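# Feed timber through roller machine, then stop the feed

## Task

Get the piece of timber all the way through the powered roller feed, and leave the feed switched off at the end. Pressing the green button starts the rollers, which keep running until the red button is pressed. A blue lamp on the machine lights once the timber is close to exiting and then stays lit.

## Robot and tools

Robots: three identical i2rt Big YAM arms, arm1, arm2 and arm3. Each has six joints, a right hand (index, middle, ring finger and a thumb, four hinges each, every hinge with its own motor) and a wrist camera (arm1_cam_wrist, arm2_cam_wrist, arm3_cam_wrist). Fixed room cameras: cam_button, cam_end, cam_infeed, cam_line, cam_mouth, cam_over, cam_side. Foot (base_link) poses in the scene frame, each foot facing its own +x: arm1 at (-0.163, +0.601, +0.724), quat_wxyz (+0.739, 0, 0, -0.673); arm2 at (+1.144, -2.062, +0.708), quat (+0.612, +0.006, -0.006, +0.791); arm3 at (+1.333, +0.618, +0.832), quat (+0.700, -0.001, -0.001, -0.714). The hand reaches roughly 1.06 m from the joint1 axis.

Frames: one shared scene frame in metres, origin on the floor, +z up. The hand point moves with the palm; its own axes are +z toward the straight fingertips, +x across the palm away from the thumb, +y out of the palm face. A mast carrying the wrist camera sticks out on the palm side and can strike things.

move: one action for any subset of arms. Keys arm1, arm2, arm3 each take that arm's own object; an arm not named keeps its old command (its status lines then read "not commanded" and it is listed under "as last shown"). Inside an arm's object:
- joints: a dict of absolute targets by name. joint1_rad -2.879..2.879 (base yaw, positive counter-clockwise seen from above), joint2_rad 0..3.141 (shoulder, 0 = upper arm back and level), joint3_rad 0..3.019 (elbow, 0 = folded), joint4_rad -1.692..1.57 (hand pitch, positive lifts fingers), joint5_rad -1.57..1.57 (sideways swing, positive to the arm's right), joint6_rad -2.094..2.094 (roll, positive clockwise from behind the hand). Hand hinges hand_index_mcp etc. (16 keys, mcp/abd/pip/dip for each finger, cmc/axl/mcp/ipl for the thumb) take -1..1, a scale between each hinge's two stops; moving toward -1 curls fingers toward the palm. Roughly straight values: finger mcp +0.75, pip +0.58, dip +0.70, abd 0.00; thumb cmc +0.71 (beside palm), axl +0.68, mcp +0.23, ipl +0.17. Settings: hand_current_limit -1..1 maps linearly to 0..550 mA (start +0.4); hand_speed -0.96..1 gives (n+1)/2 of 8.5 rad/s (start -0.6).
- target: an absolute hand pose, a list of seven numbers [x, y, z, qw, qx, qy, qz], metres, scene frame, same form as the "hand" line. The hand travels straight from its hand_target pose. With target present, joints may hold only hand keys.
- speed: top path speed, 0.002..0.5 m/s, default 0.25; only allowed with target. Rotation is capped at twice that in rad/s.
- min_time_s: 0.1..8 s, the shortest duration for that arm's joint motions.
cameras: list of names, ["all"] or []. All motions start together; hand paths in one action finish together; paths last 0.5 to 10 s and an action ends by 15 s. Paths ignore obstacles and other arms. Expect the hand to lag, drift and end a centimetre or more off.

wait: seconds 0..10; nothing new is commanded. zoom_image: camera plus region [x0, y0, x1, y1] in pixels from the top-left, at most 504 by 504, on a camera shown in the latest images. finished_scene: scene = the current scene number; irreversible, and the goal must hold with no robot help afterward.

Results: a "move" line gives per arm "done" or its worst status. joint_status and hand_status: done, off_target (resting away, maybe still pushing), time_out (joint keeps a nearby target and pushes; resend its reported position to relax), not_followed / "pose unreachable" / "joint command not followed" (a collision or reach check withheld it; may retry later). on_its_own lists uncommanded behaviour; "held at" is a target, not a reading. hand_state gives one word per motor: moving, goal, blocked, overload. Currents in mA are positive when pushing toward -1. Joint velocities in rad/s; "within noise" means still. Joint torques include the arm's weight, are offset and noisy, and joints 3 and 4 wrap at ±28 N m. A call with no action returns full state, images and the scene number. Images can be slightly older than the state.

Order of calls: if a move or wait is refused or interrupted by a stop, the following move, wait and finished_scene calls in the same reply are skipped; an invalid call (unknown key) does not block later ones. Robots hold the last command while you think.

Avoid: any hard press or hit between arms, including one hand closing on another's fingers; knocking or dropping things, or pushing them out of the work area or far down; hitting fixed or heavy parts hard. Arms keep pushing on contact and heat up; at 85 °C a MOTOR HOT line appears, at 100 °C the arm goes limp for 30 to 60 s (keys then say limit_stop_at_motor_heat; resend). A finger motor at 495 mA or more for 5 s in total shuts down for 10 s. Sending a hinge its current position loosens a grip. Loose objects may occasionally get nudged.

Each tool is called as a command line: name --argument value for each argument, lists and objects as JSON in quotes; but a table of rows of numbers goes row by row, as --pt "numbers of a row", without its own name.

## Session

move --arm1 '{"target": [-0.10, -0.058, 0.96, 0, 1, 0, 0], "speed": 0.25, "joints": {"hand_thumb_cmc": -0.571, "hand_thumb_mcp": 0.112, "hand_thumb_ipl": -0.535, "hand_current_limit": 0.6}}' --arm2 '{"target": [0.942, -1.668, 0.97, 0, -0.035, 0.999, 0], "speed": 0.25, "joints": {"hand_middle_mcp": -0.35, "hand_middle_pip": -0.7, "hand_middle_dip": -0.2, "hand_ring_mcp": -0.35, "hand_ring_pip": -0.7, "hand_ring_dip": -0.2}}' --arm3 '{"target": [1.65, 0.53, 1.0, 0.5, 0.866, 0, 0], "speed": 0.25, "joints": {"hand_current_limit": 0.7, "hand_thumb_cmc": -0.571}}' --cameras '["cam_infeed", "cam_line", "cam_mouth", "cam_over", "cam_button"]'

zoom_image --camera "cam_infeed" --region '[370, 180, 670, 350]'

Scene clock: 6.87 s.
Joint torques (N m): arm1=[1.9 -17.73 11.64 -0.1 -0.16 -0.08] | arm2=[1.67 -8.23 11.28 0.13 0.32 -0.04] | arm3=[-1.38 -8.76 7.99 -1.1 0.99 0.13]
Heat: arm1: hottest joint3_rad 33 °C; arm2: hottest joint3_rad 30 °C; arm3: hottest joint2_rad 30 °C.
move: arm1 off_target; arm2 off_target; arm3 off_target
Joint velocities: within noise
arm1.joint_positions: joint1_rad=+0.042 joint2_rad=+1.852 joint3_rad=+1.845 joint4_rad=-1.586 joint5_rad=+0.004 joint6_rad=+0.161 hand_index_mcp=+0.754 hand_index_abd=+0.000 hand_index_pip=+0.577 hand_index_dip=+0.696 hand_middle_mcp=+0.754 hand_middle_abd=+0.001 hand_middle_pip=+0.577 hand_middle_dip=+0.696 hand_ring_mcp=+0.754 hand_ring_abd=+0.000 hand_ring_pip=+0.577 hand_ring_dip=+0.696 hand_thumb_cmc=-0.568 hand_thumb_axl=+0.677 hand_thumb_mcp=+0.110 hand_thumb_ipl=-0.533 hand_current_limit=+0.600 hand_speed=-0.600
arm1.joint_status: all done
arm1.hand_state: goal,goal,goal,goal,goal,goal,goal,goal,goal,goal,goal,goal,goal,goal,goal,goal
arm1.index_mcp_current_ma: 0
arm1.index_abd_current_ma: 0
arm1.index_pip_current_ma: 0
arm1.index_dip_current_ma: 0
arm1.middle_mcp_current_ma: 0
arm1.middle_abd_current_ma: 0
arm1.middle_pip_current_ma: 0
arm1.middle_dip_current_ma: 0
arm1.ring_mcp_current_ma: 0
arm1.ring_abd_current_ma: 0
arm1.ring_pip_current_ma: 0
arm1.ring_dip_current_ma: 0
arm1.thumb_cmc_current_ma: 0
arm1.thumb_axl_current_ma: 0
arm1.thumb_mcp_current_ma: 0
arm1.thumb_ipl_current_ma: 0
arm1.hand_goal_index_mcp: 0.754
arm1.hand_goal_index_abd: 0.000
arm1.hand_goal_index_pip: 0.576
arm1.hand_goal_index_dip: 0.696
arm1.hand_goal_middle_mcp: 0.754
arm1.hand_goal_middle_abd: 0.000
arm1.hand_goal_middle_pip: 0.576
arm1.hand_goal_middle_dip: 0.696
arm1.hand_goal_ring_mcp: 0.754
arm1.hand_goal_ring_abd: 0.000
arm1.hand_goal_ring_pip: 0.576
arm1.hand_goal_ring_dip: 0.696
arm1.hand_goal_thumb_cmc: -0.570
arm1.hand_goal_thumb_axl: 0.678
arm1.hand_goal_thumb_mcp: 0.112
arm1.hand_goal_thumb_ipl: -0.534
arm1.hand: x=-0.1124 y=-0.0468 z=+0.9477 quat_wxyz=(-0.011, +1.000, -0.013, -0.004) (m; scene frame)
arm1.hand_target: x=-0.1001 y=-0.0571 z=+0.9600 quat_wxyz=(+0.000, +1.000, +0.000, +0.000) (m; scene frame)
arm1.hand_status: off_target (0.021 m and 2.0 deg from the pose sent, 0.707 m and 115.9 deg at the start)
arm2.joint_positions: joint1_rad=+0.349 joint2_rad=+1.337 joint3_rad=+1.270 joint4_rad=-1.546 joint5_rad=-0.010 joint6_rad=+0.549 hand_index_mcp=+0.755 hand_index_abd=+0.000 hand_index_pip=+0.577 hand_index_dip=+0.696 hand_middle_mcp=-0.335 hand_middle_abd=+0.000 hand_middle_pip=-0.697 hand_middle_dip=-0.197 hand_ring_mcp=-0.337 hand_ring_abd=+0.000 hand_ring_pip=-0.698 hand_ring_dip=-0.198 hand_thumb_cmc=+0.715 hand_thumb_axl=+0.677 hand_thumb_mcp=+0.224 hand_thumb_ipl=+0.168 hand_current_limit=+0.400 hand_speed=-0.600
arm2.joint_status: all done
arm2.hand_state: goal,goal,goal,goal,goal,goal,goal,goal,goal,goal,goal,goal,goal,goal,goal,goal
arm2.index_mcp_current_ma: 1
arm2.index_abd_current_ma: 0
arm2.index_pip_current_ma: 1
arm2.index_dip_current_ma: 0
arm2.middle_mcp_current_ma: 31
arm2.middle_abd_current_ma: 0
arm2.middle_pip_current_ma: 3
arm2.middle_dip_current_ma: 3
arm2.ring_mcp_current_ma: 25
arm2.ring_abd_current_ma: 0
arm2.ring_pip_current_ma: 2
arm2.ring_dip_current_ma: 3
arm2.thumb_cmc_current_ma: 1
arm2.thumb_axl_current_ma: -1
arm2.thumb_mcp_current_ma: -3
arm2.thumb_ipl_current_ma: 0
arm2.hand_goal_index_mcp: 0.754
arm2.hand_goal_index_abd: 0.000
arm2.hand_goal_index_pip: 0.576
arm2.hand_goal_index_dip: 0.696
arm2.hand_goal_middle_mcp: -0.350
arm2.hand_goal_middle_abd: 0.000
arm2.hand_goal_middle_pip: -0.700
arm2.hand_goal_middle_dip: -0.200
arm2.hand_goal_ring_mcp: -0.350
arm2.hand_goal_ring_abd: 0.000
arm2.hand_goal_ring_pip: -0.700
arm2.hand_goal_ring_dip: -0.200
arm2.hand_goal_thumb_cmc: 0.714
arm2.hand_goal_thumb_axl: 0.678
arm2.hand_goal_thumb_mcp: 0.226
arm2.hand_goal_thumb_ipl: 0.168
arm2.hand: x=+0.9507 y=-1.6754 z=+0.9536 quat_wxyz=(+0.006, -0.027, +1.000, -0.012) (m; scene frame)
arm2.hand_target: x=+0.9423 y=-1.6685 z=+0.9699 quat_wxyz=(+0.000, -0.035, +0.999, +0.000) (m; scene frame)
arm2.hand_status: off_target (0.020 m and 1.8 deg from the pose sent, 0.333 m and 55.4 deg at the start)
arm3.joint_positions: joint1_rad=+1.904 joint2_rad=+1.582 joint3_rad=+0.828 joint4_rad=-1.260 joint5_rad=+0.971 joint6_rad=+2.071 hand_index_mcp=+0.760 hand_index_abd=+0.001 hand_index_pip=+0.577 hand_index_dip=+0.696 hand_middle_mcp=+0.760 hand_middle_abd=+0.001 hand_middle_pip=+0.577 hand_middle_dip=+0.696 hand_ring_mcp=+0.759 hand_ring_abd=+0.001 hand_ring_pip=+0.577 hand_ring_dip=+0.696 hand_thumb_cmc=-0.568 hand_thumb_axl=+0.677 hand_thumb_mcp=+0.225 hand_thumb_ipl=+0.168 hand_current_limit=+0.700 hand_speed=-0.600
arm3.joint_status: all done
arm3.hand_state: goal,goal,goal,goal,goal,goal,goal,goal,goal,goal,goal,goal,goal,goal,goal,goal
arm3.index_mcp_current_ma: 5
arm3.index_abd_current_ma: 0
arm3.index_pip_current_ma: 0
arm3.index_dip_current_ma: 0
arm3.middle_mcp_current_ma: 5
arm3.middle_abd_current_ma: 0
arm3.middle_pip_current_ma: 0
arm3.middle_dip_current_ma: 0
arm3.ring_mcp_current_ma: 4
arm3.ring_abd_current_ma: 0
arm3.ring_pip_current_ma: 0
arm3.ring_dip_current_ma: 0
arm3.thumb_cmc_current_ma: 1
arm3.thumb_axl_current_ma: 0
arm3.thumb_mcp_current_ma: -1
arm3.thumb_ipl_current_ma: 0
arm3.hand_goal_index_mcp: 0.754
arm3.hand_goal_index_abd: 0.000
arm3.hand_goal_index_pip: 0.576
arm3.hand_goal_index_dip: 0.696
arm3.hand_goal_middle_mcp: 0.754
arm3.hand_goal_middle_abd: 0.000
arm3.hand_goal_middle_pip: 0.576
arm3.hand_goal_middle_dip: 0.696
arm3.hand_goal_ring_mcp: 0.754
arm3.hand_goal_ring_abd: 0.000
arm3.hand_goal_ring_pip: 0.576
arm3.hand_goal_ring_dip: 0.696
arm3.hand_goal_thumb_cmc: -0.570
arm3.hand_goal_thumb_axl: 0.678
arm3.hand_goal_thumb_mcp: 0.226
arm3.hand_goal_thumb_ipl: 0.168
arm3.hand: x=+1.6417 y=+0.5295 z=+0.9966 quat_wxyz=(+0.496, +0.868, +0.022, +0.001) (m; scene frame)
arm3.hand_target: x=+1.6500 y=+0.5294 z=+1.0000 quat_wxyz=(+0.494, +0.869, +0.011, +0.004) (m; scene frame)
arm3.hand_status: off_target (0.009 m and 2.6 deg from the pose sent, 0.718 m and 91.1 deg at the start; pose on its path clipped on 112 of 206 steps; a joint's target at an end of its range on 85 of 206 steps)
pictures: cam_button, cam_infeed, cam_line, cam_mouth, cam_over
Images, in order (width x height): cam_button 896x504, cam_infeed 896x504, cam_line 896x504, cam_mouth 896x504, cam_over 896x504.

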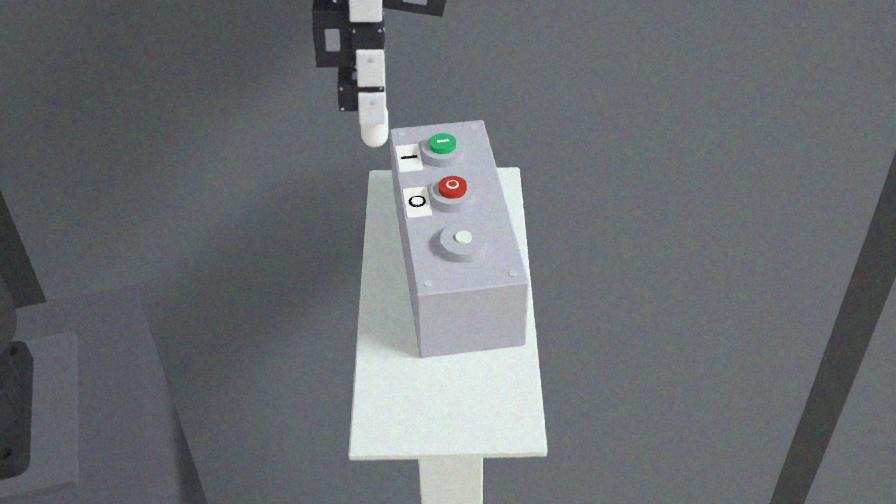

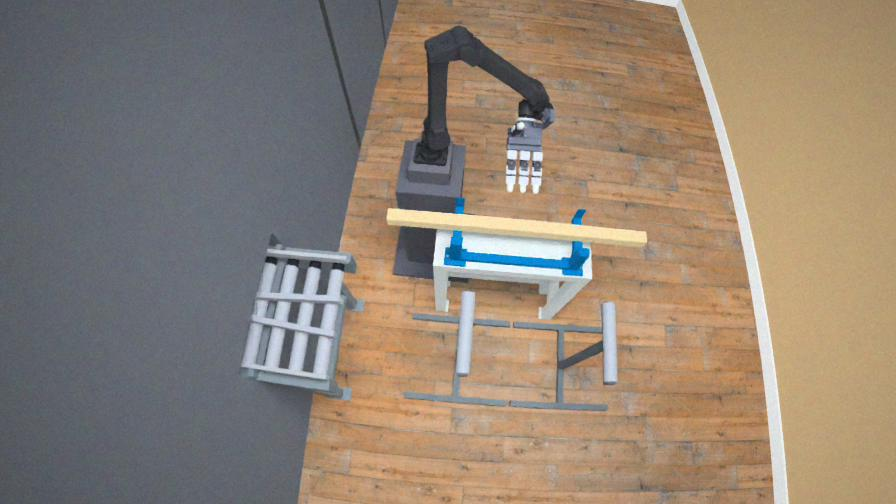

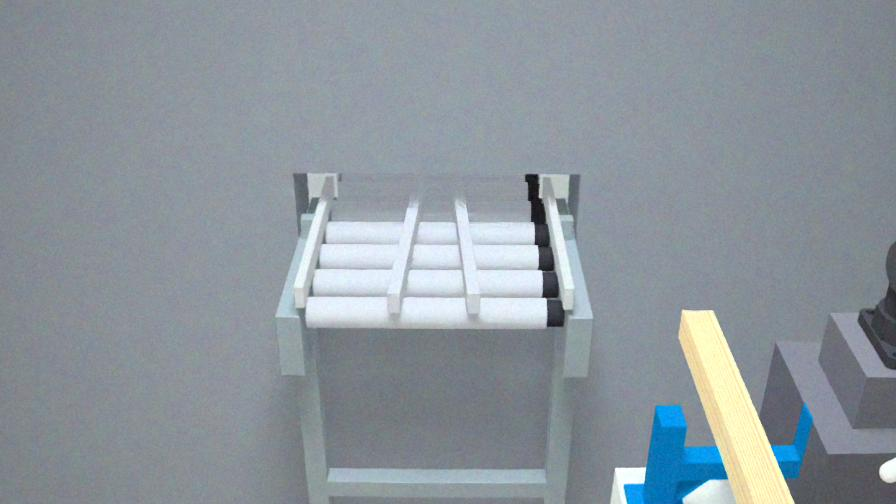

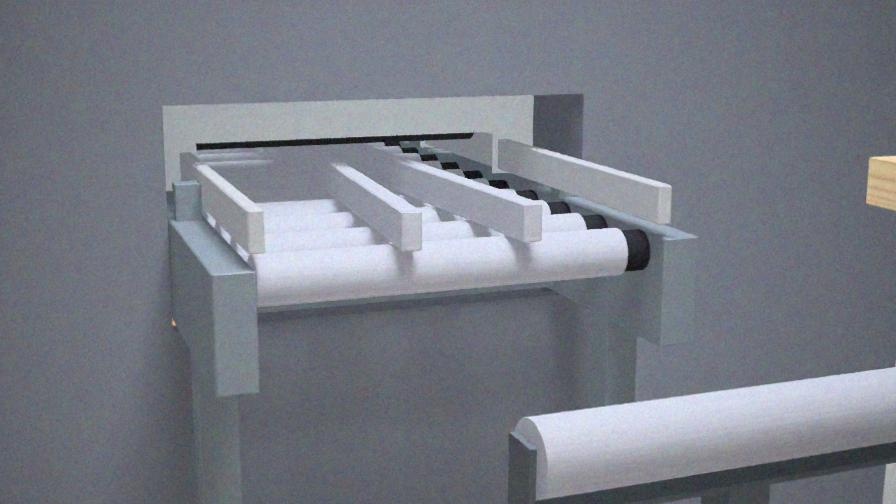

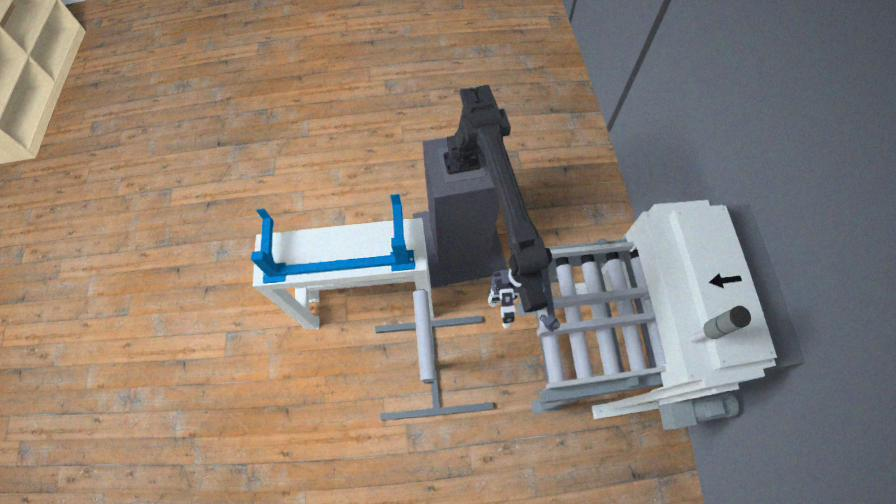

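Scaled by 1.680 from the camera's 896x504 image, which has a finer 1280x720 frame.

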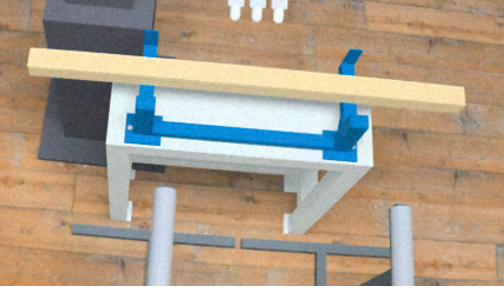

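move --arm3 '{"target": [1.654, 0.525, 0.83, 0.5, 0.866, 0, 0], "speed": 0.25}' --arm2 '{"target": [0.913, -1.621, 0.955, 0, -0.035, 0.999, 0], "speed": 0.25}'

move --arm3 '{"target": [1.654, 0.518, 0.813, 0.5373, 0.8434, 0, 0], "speed": 0.15}'

move --arm3 '{"target": [1.654, 0.442, 0.80, 0.5736, 0.8192, 0, 0], "speed": 0.1}' --cameras '["arm3_cam_wrist", "cam_infeed", "cam_button"]'

zoom_image --camera "cam_infeed" --region '[430, 130, 610, 290]'

Scene clock: 42.77 s.
Joint torques (N m): arm1=[2.08 -17.55 11.62 -0.08 -0.17 -0.06] | arm2=[1.14 -9.88 11.81 0.9 0.31 -0.04] | arm3=[-1.08 -11.58 3.28 -0.29 1.19 0.12]
Heat: arm1: hottest joint3_rad 39 °C; arm2: hottest joint3_rad 33 °C; arm3: hottest joint2_rad 31 °C.
move: arm2 off_target; arm3 done
Joint velocities: within noise
arm1: as last shown
arm2.joint_positions: joint1_rad=+0.349 joint2_rad=+1.473 joint3_rad=+1.368 joint4_rad=-1.528 joint5_rad=-0.010 joint6_rad=+0.543 hand_index_mcp=+0.754 hand_index_abd=+0.000 hand_index_pip=+0.577 hand_index_dip=+0.696 hand_middle_mcp=-0.335 hand_middle_abd=+0.000 hand_middle_pip=-0.697 hand_middle_dip=-0.197 hand_ring_mcp=-0.337 hand_ring_abd=+0.000 hand_ring_pip=-0.698 hand_ring_dip=-0.198 hand_thumb_cmc=+0.715 hand_thumb_axl=+0.677 hand_thumb_mcp=+0.224 hand_thumb_ipl=+0.168 hand_current_limit=+0.400 hand_speed=-0.600
arm2.joint_status: not commanded
arm2.hand_state: goal,goal,goal,goal,goal,goal,goal,goal,goal,goal,goal,goal,goal,goal,goal,goal
arm2.index_mcp_current_ma: 0
arm2.index_abd_current_ma: 0
arm2.index_pip_current_ma: 1
arm2.index_dip_current_ma: 0
arm2.middle_mcp_current_ma: 31
arm2.middle_abd_current_ma: 0
arm2.middle_pip_current_ma: 3
arm2.middle_dip_current_ma: 3
arm2.ring_mcp_current_ma: 25
arm2.ring_abd_current_ma: 0
arm2.ring_pip_current_ma: 2
arm2.ring_dip_current_ma: 3
arm2.thumb_cmc_current_ma: 1
arm2.thumb_axl_current_ma: -1
arm2.thumb_mcp_current_ma: -3
arm2.thumb_ipl_current_ma: 0
arm2.hand_goal_index_mcp: 0.754
arm2.hand_goal_index_abd: 0.000
arm2.hand_goal_index_pip: 0.576
arm2.hand_goal_index_dip: 0.696
arm2.hand_goal_middle_mcp: -0.350
arm2.hand_goal_middle_abd: 0.000
arm2.hand_goal_middle_pip: -0.700
arm2.hand_goal_middle_dip: -0.200
arm2.hand_goal_ring_mcp: -0.350
arm2.hand_goal_ring_abd: 0.000
arm2.hand_goal_ring_pip: -0.700
arm2.hand_goal_ring_dip: -0.200
arm2.hand_goal_thumb_cmc: 0.714
arm2.hand_goal_thumb_axl: 0.678
arm2.hand_goal_thumb_mcp: 0.226
arm2.hand_goal_thumb_ipl: 0.168
arm2.hand: x=+0.9241 y=-1.6371 z=+0.9383 quat_wxyz=(+0.012, -0.030, +0.999, -0.021) (m; scene frame)
arm2.hand_target: x=+0.9136 y=-1.6220 z=+0.9552 quat_wxyz=(+0.000, -0.035, +0.999, +0.000) (m; scene frame)
arm2.hand_status: off_target (0.026 m and 2.8 deg from the pose sent, 0.066 m and 1.8 deg at the start)
arm3.joint_positions: joint1_rad=+1.886 joint2_rad=+2.031 joint3_rad=+0.813 joint4_rad=-0.801 joint5_rad=+0.975 joint6_rad=+2.072 hand_index_mcp=+0.761 hand_index_abd=+0.001 hand_index_pip=+0.577 hand_index_dip=+0.696 hand_middle_mcp=+0.761 hand_middle_abd=+0.001 hand_middle_pip=+0.577 hand_middle_dip=+0.696 hand_ring_mcp=+0.760 hand_ring_abd=+0.001 hand_ring_pip=+0.577 hand_ring_dip=+0.696 hand_thumb_cmc=-0.568 hand_thumb_axl=+0.677 hand_thumb_mcp=+0.225 hand_thumb_ipl=+0.168 hand_current_limit=+0.700 hand_speed=-0.600
arm3.joint_status: not commanded
arm3.hand_state: goal,goal,goal,goal,goal,goal,goal,goal,goal,goal,goal,goal,goal,goal,goal,goal
arm3.index_mcp_current_ma: 6
arm3.index_abd_current_ma: 0
arm3.index_pip_current_ma: 0
arm3.index_dip_current_ma: 0
arm3.middle_mcp_current_ma: 6
arm3.middle_abd_current_ma: 0
arm3.middle_pip_current_ma: 0
arm3.middle_dip_current_ma: 0
arm3.ring_mcp_current_ma: 5
arm3.ring_abd_current_ma: 0
arm3.ring_pip_current_ma: 0
arm3.ring_dip_current_ma: 0
arm3.thumb_cmc_current_ma: 1
arm3.thumb_axl_current_ma: 0
arm3.thumb_mcp_current_ma: -1
arm3.thumb_ipl_current_ma: 0
arm3.hand_goal_index_mcp: 0.754
arm3.hand_goal_index_abd: 0.000
arm3.hand_goal_index_pip: 0.576
arm3.hand_goal_index_dip: 0.696
arm3.hand_goal_middle_mcp: 0.754
arm3.hand_goal_middle_abd: 0.000
arm3.hand_goal_middle_pip: 0.576
arm3.hand_goal_middle_dip: 0.696
arm3.hand_goal_ring_mcp: 0.754
arm3.hand_goal_ring_abd: 0.000
arm3.hand_goal_ring_pip: 0.576
arm3.hand_goal_ring_dip: 0.696
arm3.hand_goal_thumb_cmc: -0.570
arm3.hand_goal_thumb_axl: 0.678
arm3.hand_goal_thumb_mcp: 0.226
arm3.hand_goal_thumb_ipl: 0.168
arm3.hand: x=+1.6498 y=+0.5263 z=+0.8322 quat_wxyz=(+0.498, +0.867, +0.015, -0.004) (m; scene frame)
arm3.hand_target: x=+1.6540 y=+0.5247 z=+0.8300 quat_wxyz=(+0.498, +0.867, +0.004, +0.002) (m; scene frame)
arm3.hand_status: done (0.005 m and 1.8 deg from the pose sent, 0.167 m and 2.6 deg at the start; a joint's target at an end of its range on 47 of 48 steps)
pictures: none

Scene clock: 43.97 s.
Joint torques (N m): arm1=[1.85 -17.73 11.58 -0.14 -0.18 -0.07] | arm2=[1.2 -9.82 11.81 0.91 0.31 -0.04] | arm3=[-1.32 -11.52 2.54 -0.31 1.26 0.11]
Heat: arm1: hottest joint3_rad 39 °C; arm2: hottest joint3_rad 33 °C; arm3: hottest joint2_rad 31 °C.
move: arm3 off_target
Joint velocities: within noise
arm1, arm2: as last shown
arm3.joint_positions: joint1_rad=+1.872 joint2_rad=+2.119 joint3_rad=+0.821 joint4_rad=-0.738 joint5_rad=+1.055 joint6_rad=+2.072 hand_index_mcp=+0.761 hand_index_abd=+0.001 hand_index_pip=+0.577 hand_index_dip=+0.696 hand_middle_mcp=+0.761 hand_middle_abd=+0.001 hand_middle_pip=+0.577 hand_middle_dip=+0.696 hand_ring_mcp=+0.760 hand_ring_abd=+0.001 hand_ring_pip=+0.577 hand_ring_dip=+0.696 hand_thumb_cmc=-0.568 hand_thumb_axl=+0.677 hand_thumb_mcp=+0.225 hand_thumb_ipl=+0.168 hand_current_limit=+0.700 hand_speed=-0.600
arm3.joint_status: not commanded
arm3.hand_state: goal,goal,goal,goal,goal,goal,goal,goal,goal,goal,goal,goal,goal,goal,goal,goal
arm3.index_mcp_current_ma: 6
arm3.index_abd_current_ma: 0
arm3.index_pip_current_ma: 0
arm3.index_dip_current_ma: 0
arm3.middle_mcp_current_ma: 6
arm3.middle_abd_current_ma: 0
arm3.middle_pip_current_ma: 0
arm3.middle_dip_current_ma: 0
arm3.ring_mcp_current_ma: 5
arm3.ring_abd_current_ma: 0
arm3.ring_pip_current_ma: 0
arm3.ring_dip_current_ma: 0
arm3.thumb_cmc_current_ma: 1
arm3.thumb_axl_current_ma: 0
arm3.thumb_mcp_current_ma: -1
arm3.thumb_ipl_current_ma: 0
arm3.hand_goal_index_mcp: 0.754
arm3.hand_goal_index_abd: 0.000
arm3.hand_goal_index_pip: 0.576
arm3.hand_goal_index_dip: 0.696
arm3.hand_goal_middle_mcp: 0.754
arm3.hand_goal_middle_abd: 0.000
arm3.hand_goal_middle_pip: 0.576
arm3.hand_goal_middle_dip: 0.696
arm3.hand_goal_ring_mcp: 0.754
arm3.hand_goal_ring_abd: 0.000
arm3.hand_goal_ring_pip: 0.576
arm3.hand_goal_ring_dip: 0.696
arm3.hand_goal_thumb_cmc: -0.570
arm3.hand_goal_thumb_axl: 0.678
arm3.hand_goal_thumb_mcp: 0.226
arm3.hand_goal_thumb_ipl: 0.168
arm3.hand: x=+1.6515 y=+0.5194 z=+0.8163 quat_wxyz=(+0.530, +0.848, +0.023, +0.002) (m; scene frame)
arm3.hand_target: x=+1.6541 y=+0.5173 z=+0.8130 quat_wxyz=(+0.530, +0.848, +0.013, +0.006) (m; scene frame)
arm3.hand_status: off_target (0.004 m and 2.8 deg from the pose sent, 0.021 m and 5.5 deg at the start; a joint's target at an end of its range on 36 of 36 steps)
pictures: none

Scene clock: 46.03 s.
Joint torques (N m): arm1=[1.79 -17.85 11.62 -0.12 -0.17 -0.08] | arm2=[1.08 -9.88 11.82 0.9 0.32 -0.04] | arm3=[-0.91 -11.87 0.7 0.31 1.43 -0.06]
Heat: arm1: hottest joint3_rad 40 °C; arm2: hottest joint3_rad 34 °C; arm3: hottest joint2_rad 31 °C.
move: arm3 done
Joint velocities: within noise
arm1, arm2: as last shown
arm3.joint_positions: joint1_rad=+1.647 joint2_rad=+2.182 joint3_rad=+0.774 joint4_rad=-0.292 joint5_rad=+1.213 joint6_rad=+1.722 hand_index_mcp=+0.761 hand_index_abd=+0.001 hand_index_pip=+0.577 hand_index_dip=+0.696 hand_middle_mcp=+0.761 hand_middle_abd=+0.001 hand_middle_pip=+0.577 hand_middle_dip=+0.696 hand_ring_mcp=+0.760 hand_ring_abd=+0.001 hand_ring_pip=+0.577 hand_ring_dip=+0.696 hand_thumb_cmc=-0.568 hand_thumb_axl=+0.677 hand_thumb_mcp=+0.225 hand_thumb_ipl=+0.168 hand_current_limit=+0.700 hand_speed=-0.600
arm3.joint_status: not commanded
arm3.hand_state: goal,goal,goal,goal,goal,goal,goal,goal,goal,goal,goal,goal,goal,goal,goal,goal
arm3.index_mcp_current_ma: 6
arm3.index_abd_current_ma: 0
arm3.index_pip_current_ma: 0
arm3.index_dip_current_ma: 0
arm3.middle_mcp_current_ma: 6
arm3.middle_abd_current_ma: 0
arm3.middle_pip_current_ma: 0
arm3.middle_dip_current_ma: 0
arm3.ring_mcp_current_ma: 5
arm3.ring_abd_current_ma: 0
arm3.ring_pip_current_ma: 0
arm3.ring_dip_current_ma: 0
arm3.thumb_cmc_current_ma: 1
arm3.thumb_axl_current_ma: 0
arm3.thumb_mcp_current_ma: -1
arm3.thumb_ipl_current_ma: 0
arm3.hand_goal_index_mcp: 0.754
arm3.hand_goal_index_abd: 0.000
arm3.hand_goal_index_pip: 0.576
arm3.hand_goal_index_dip: 0.696
arm3.hand_goal_middle_mcp: 0.754
arm3.hand_goal_middle_abd: 0.000
arm3.hand_goal_middle_pip: 0.576
arm3.hand_goal_middle_dip: 0.696
arm3.hand_goal_ring_mcp: 0.754
arm3.hand_goal_ring_abd: 0.000
arm3.hand_goal_ring_pip: 0.576
arm3.hand_goal_ring_dip: 0.696
arm3.hand_goal_thumb_cmc: -0.570
arm3.hand_goal_thumb_axl: 0.678
arm3.hand_goal_thumb_mcp: 0.226
arm3.hand_goal_thumb_ipl: 0.168
arm3.hand: x=+1.6571 y=+0.4445 z=+0.8022 quat_wxyz=(+0.572, +0.820, -0.002, +0.006) (m; scene frame)
arm3.hand_target: x=+1.6541 y=+0.4421 z=+0.8000 quat_wxyz=(+0.574, +0.819, +0.000, +0.000) (m; scene frame)
arm3.hand_status: done (0.005 m and 0.8 deg from the pose sent, 0.079 m and 6.5 deg at the start)
pictures: arm3_cam_wrist, cam_button, cam_infeed
Images, in order (width x height): arm3_cam_wrist 672x504, cam_button 896x504, cam_infeed 896x504.

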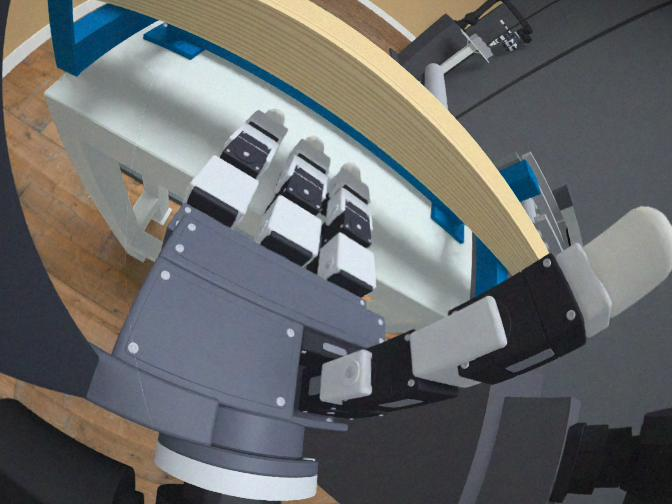

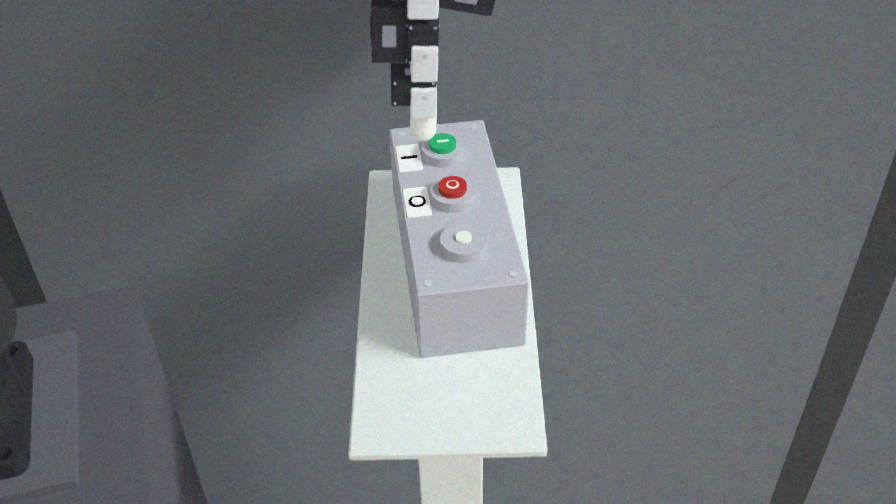

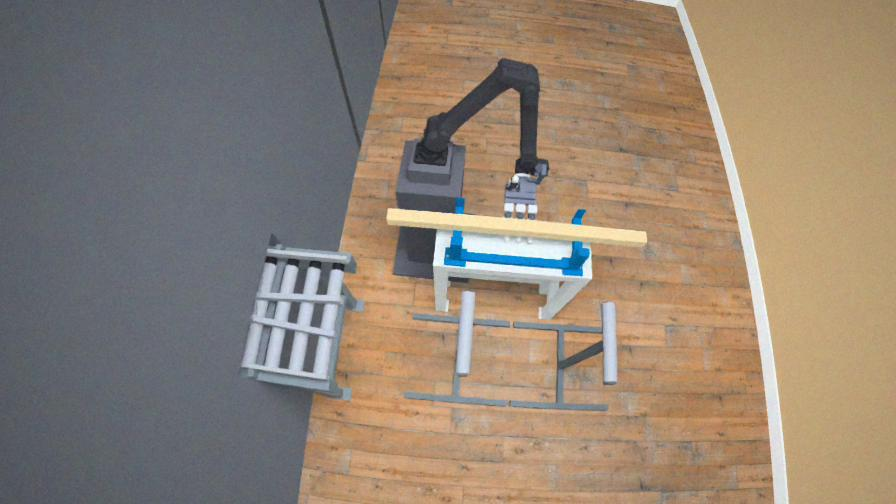

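Scaled by 2.800 from the camera's 896x504 image, which has a finer 1280x720 frame.

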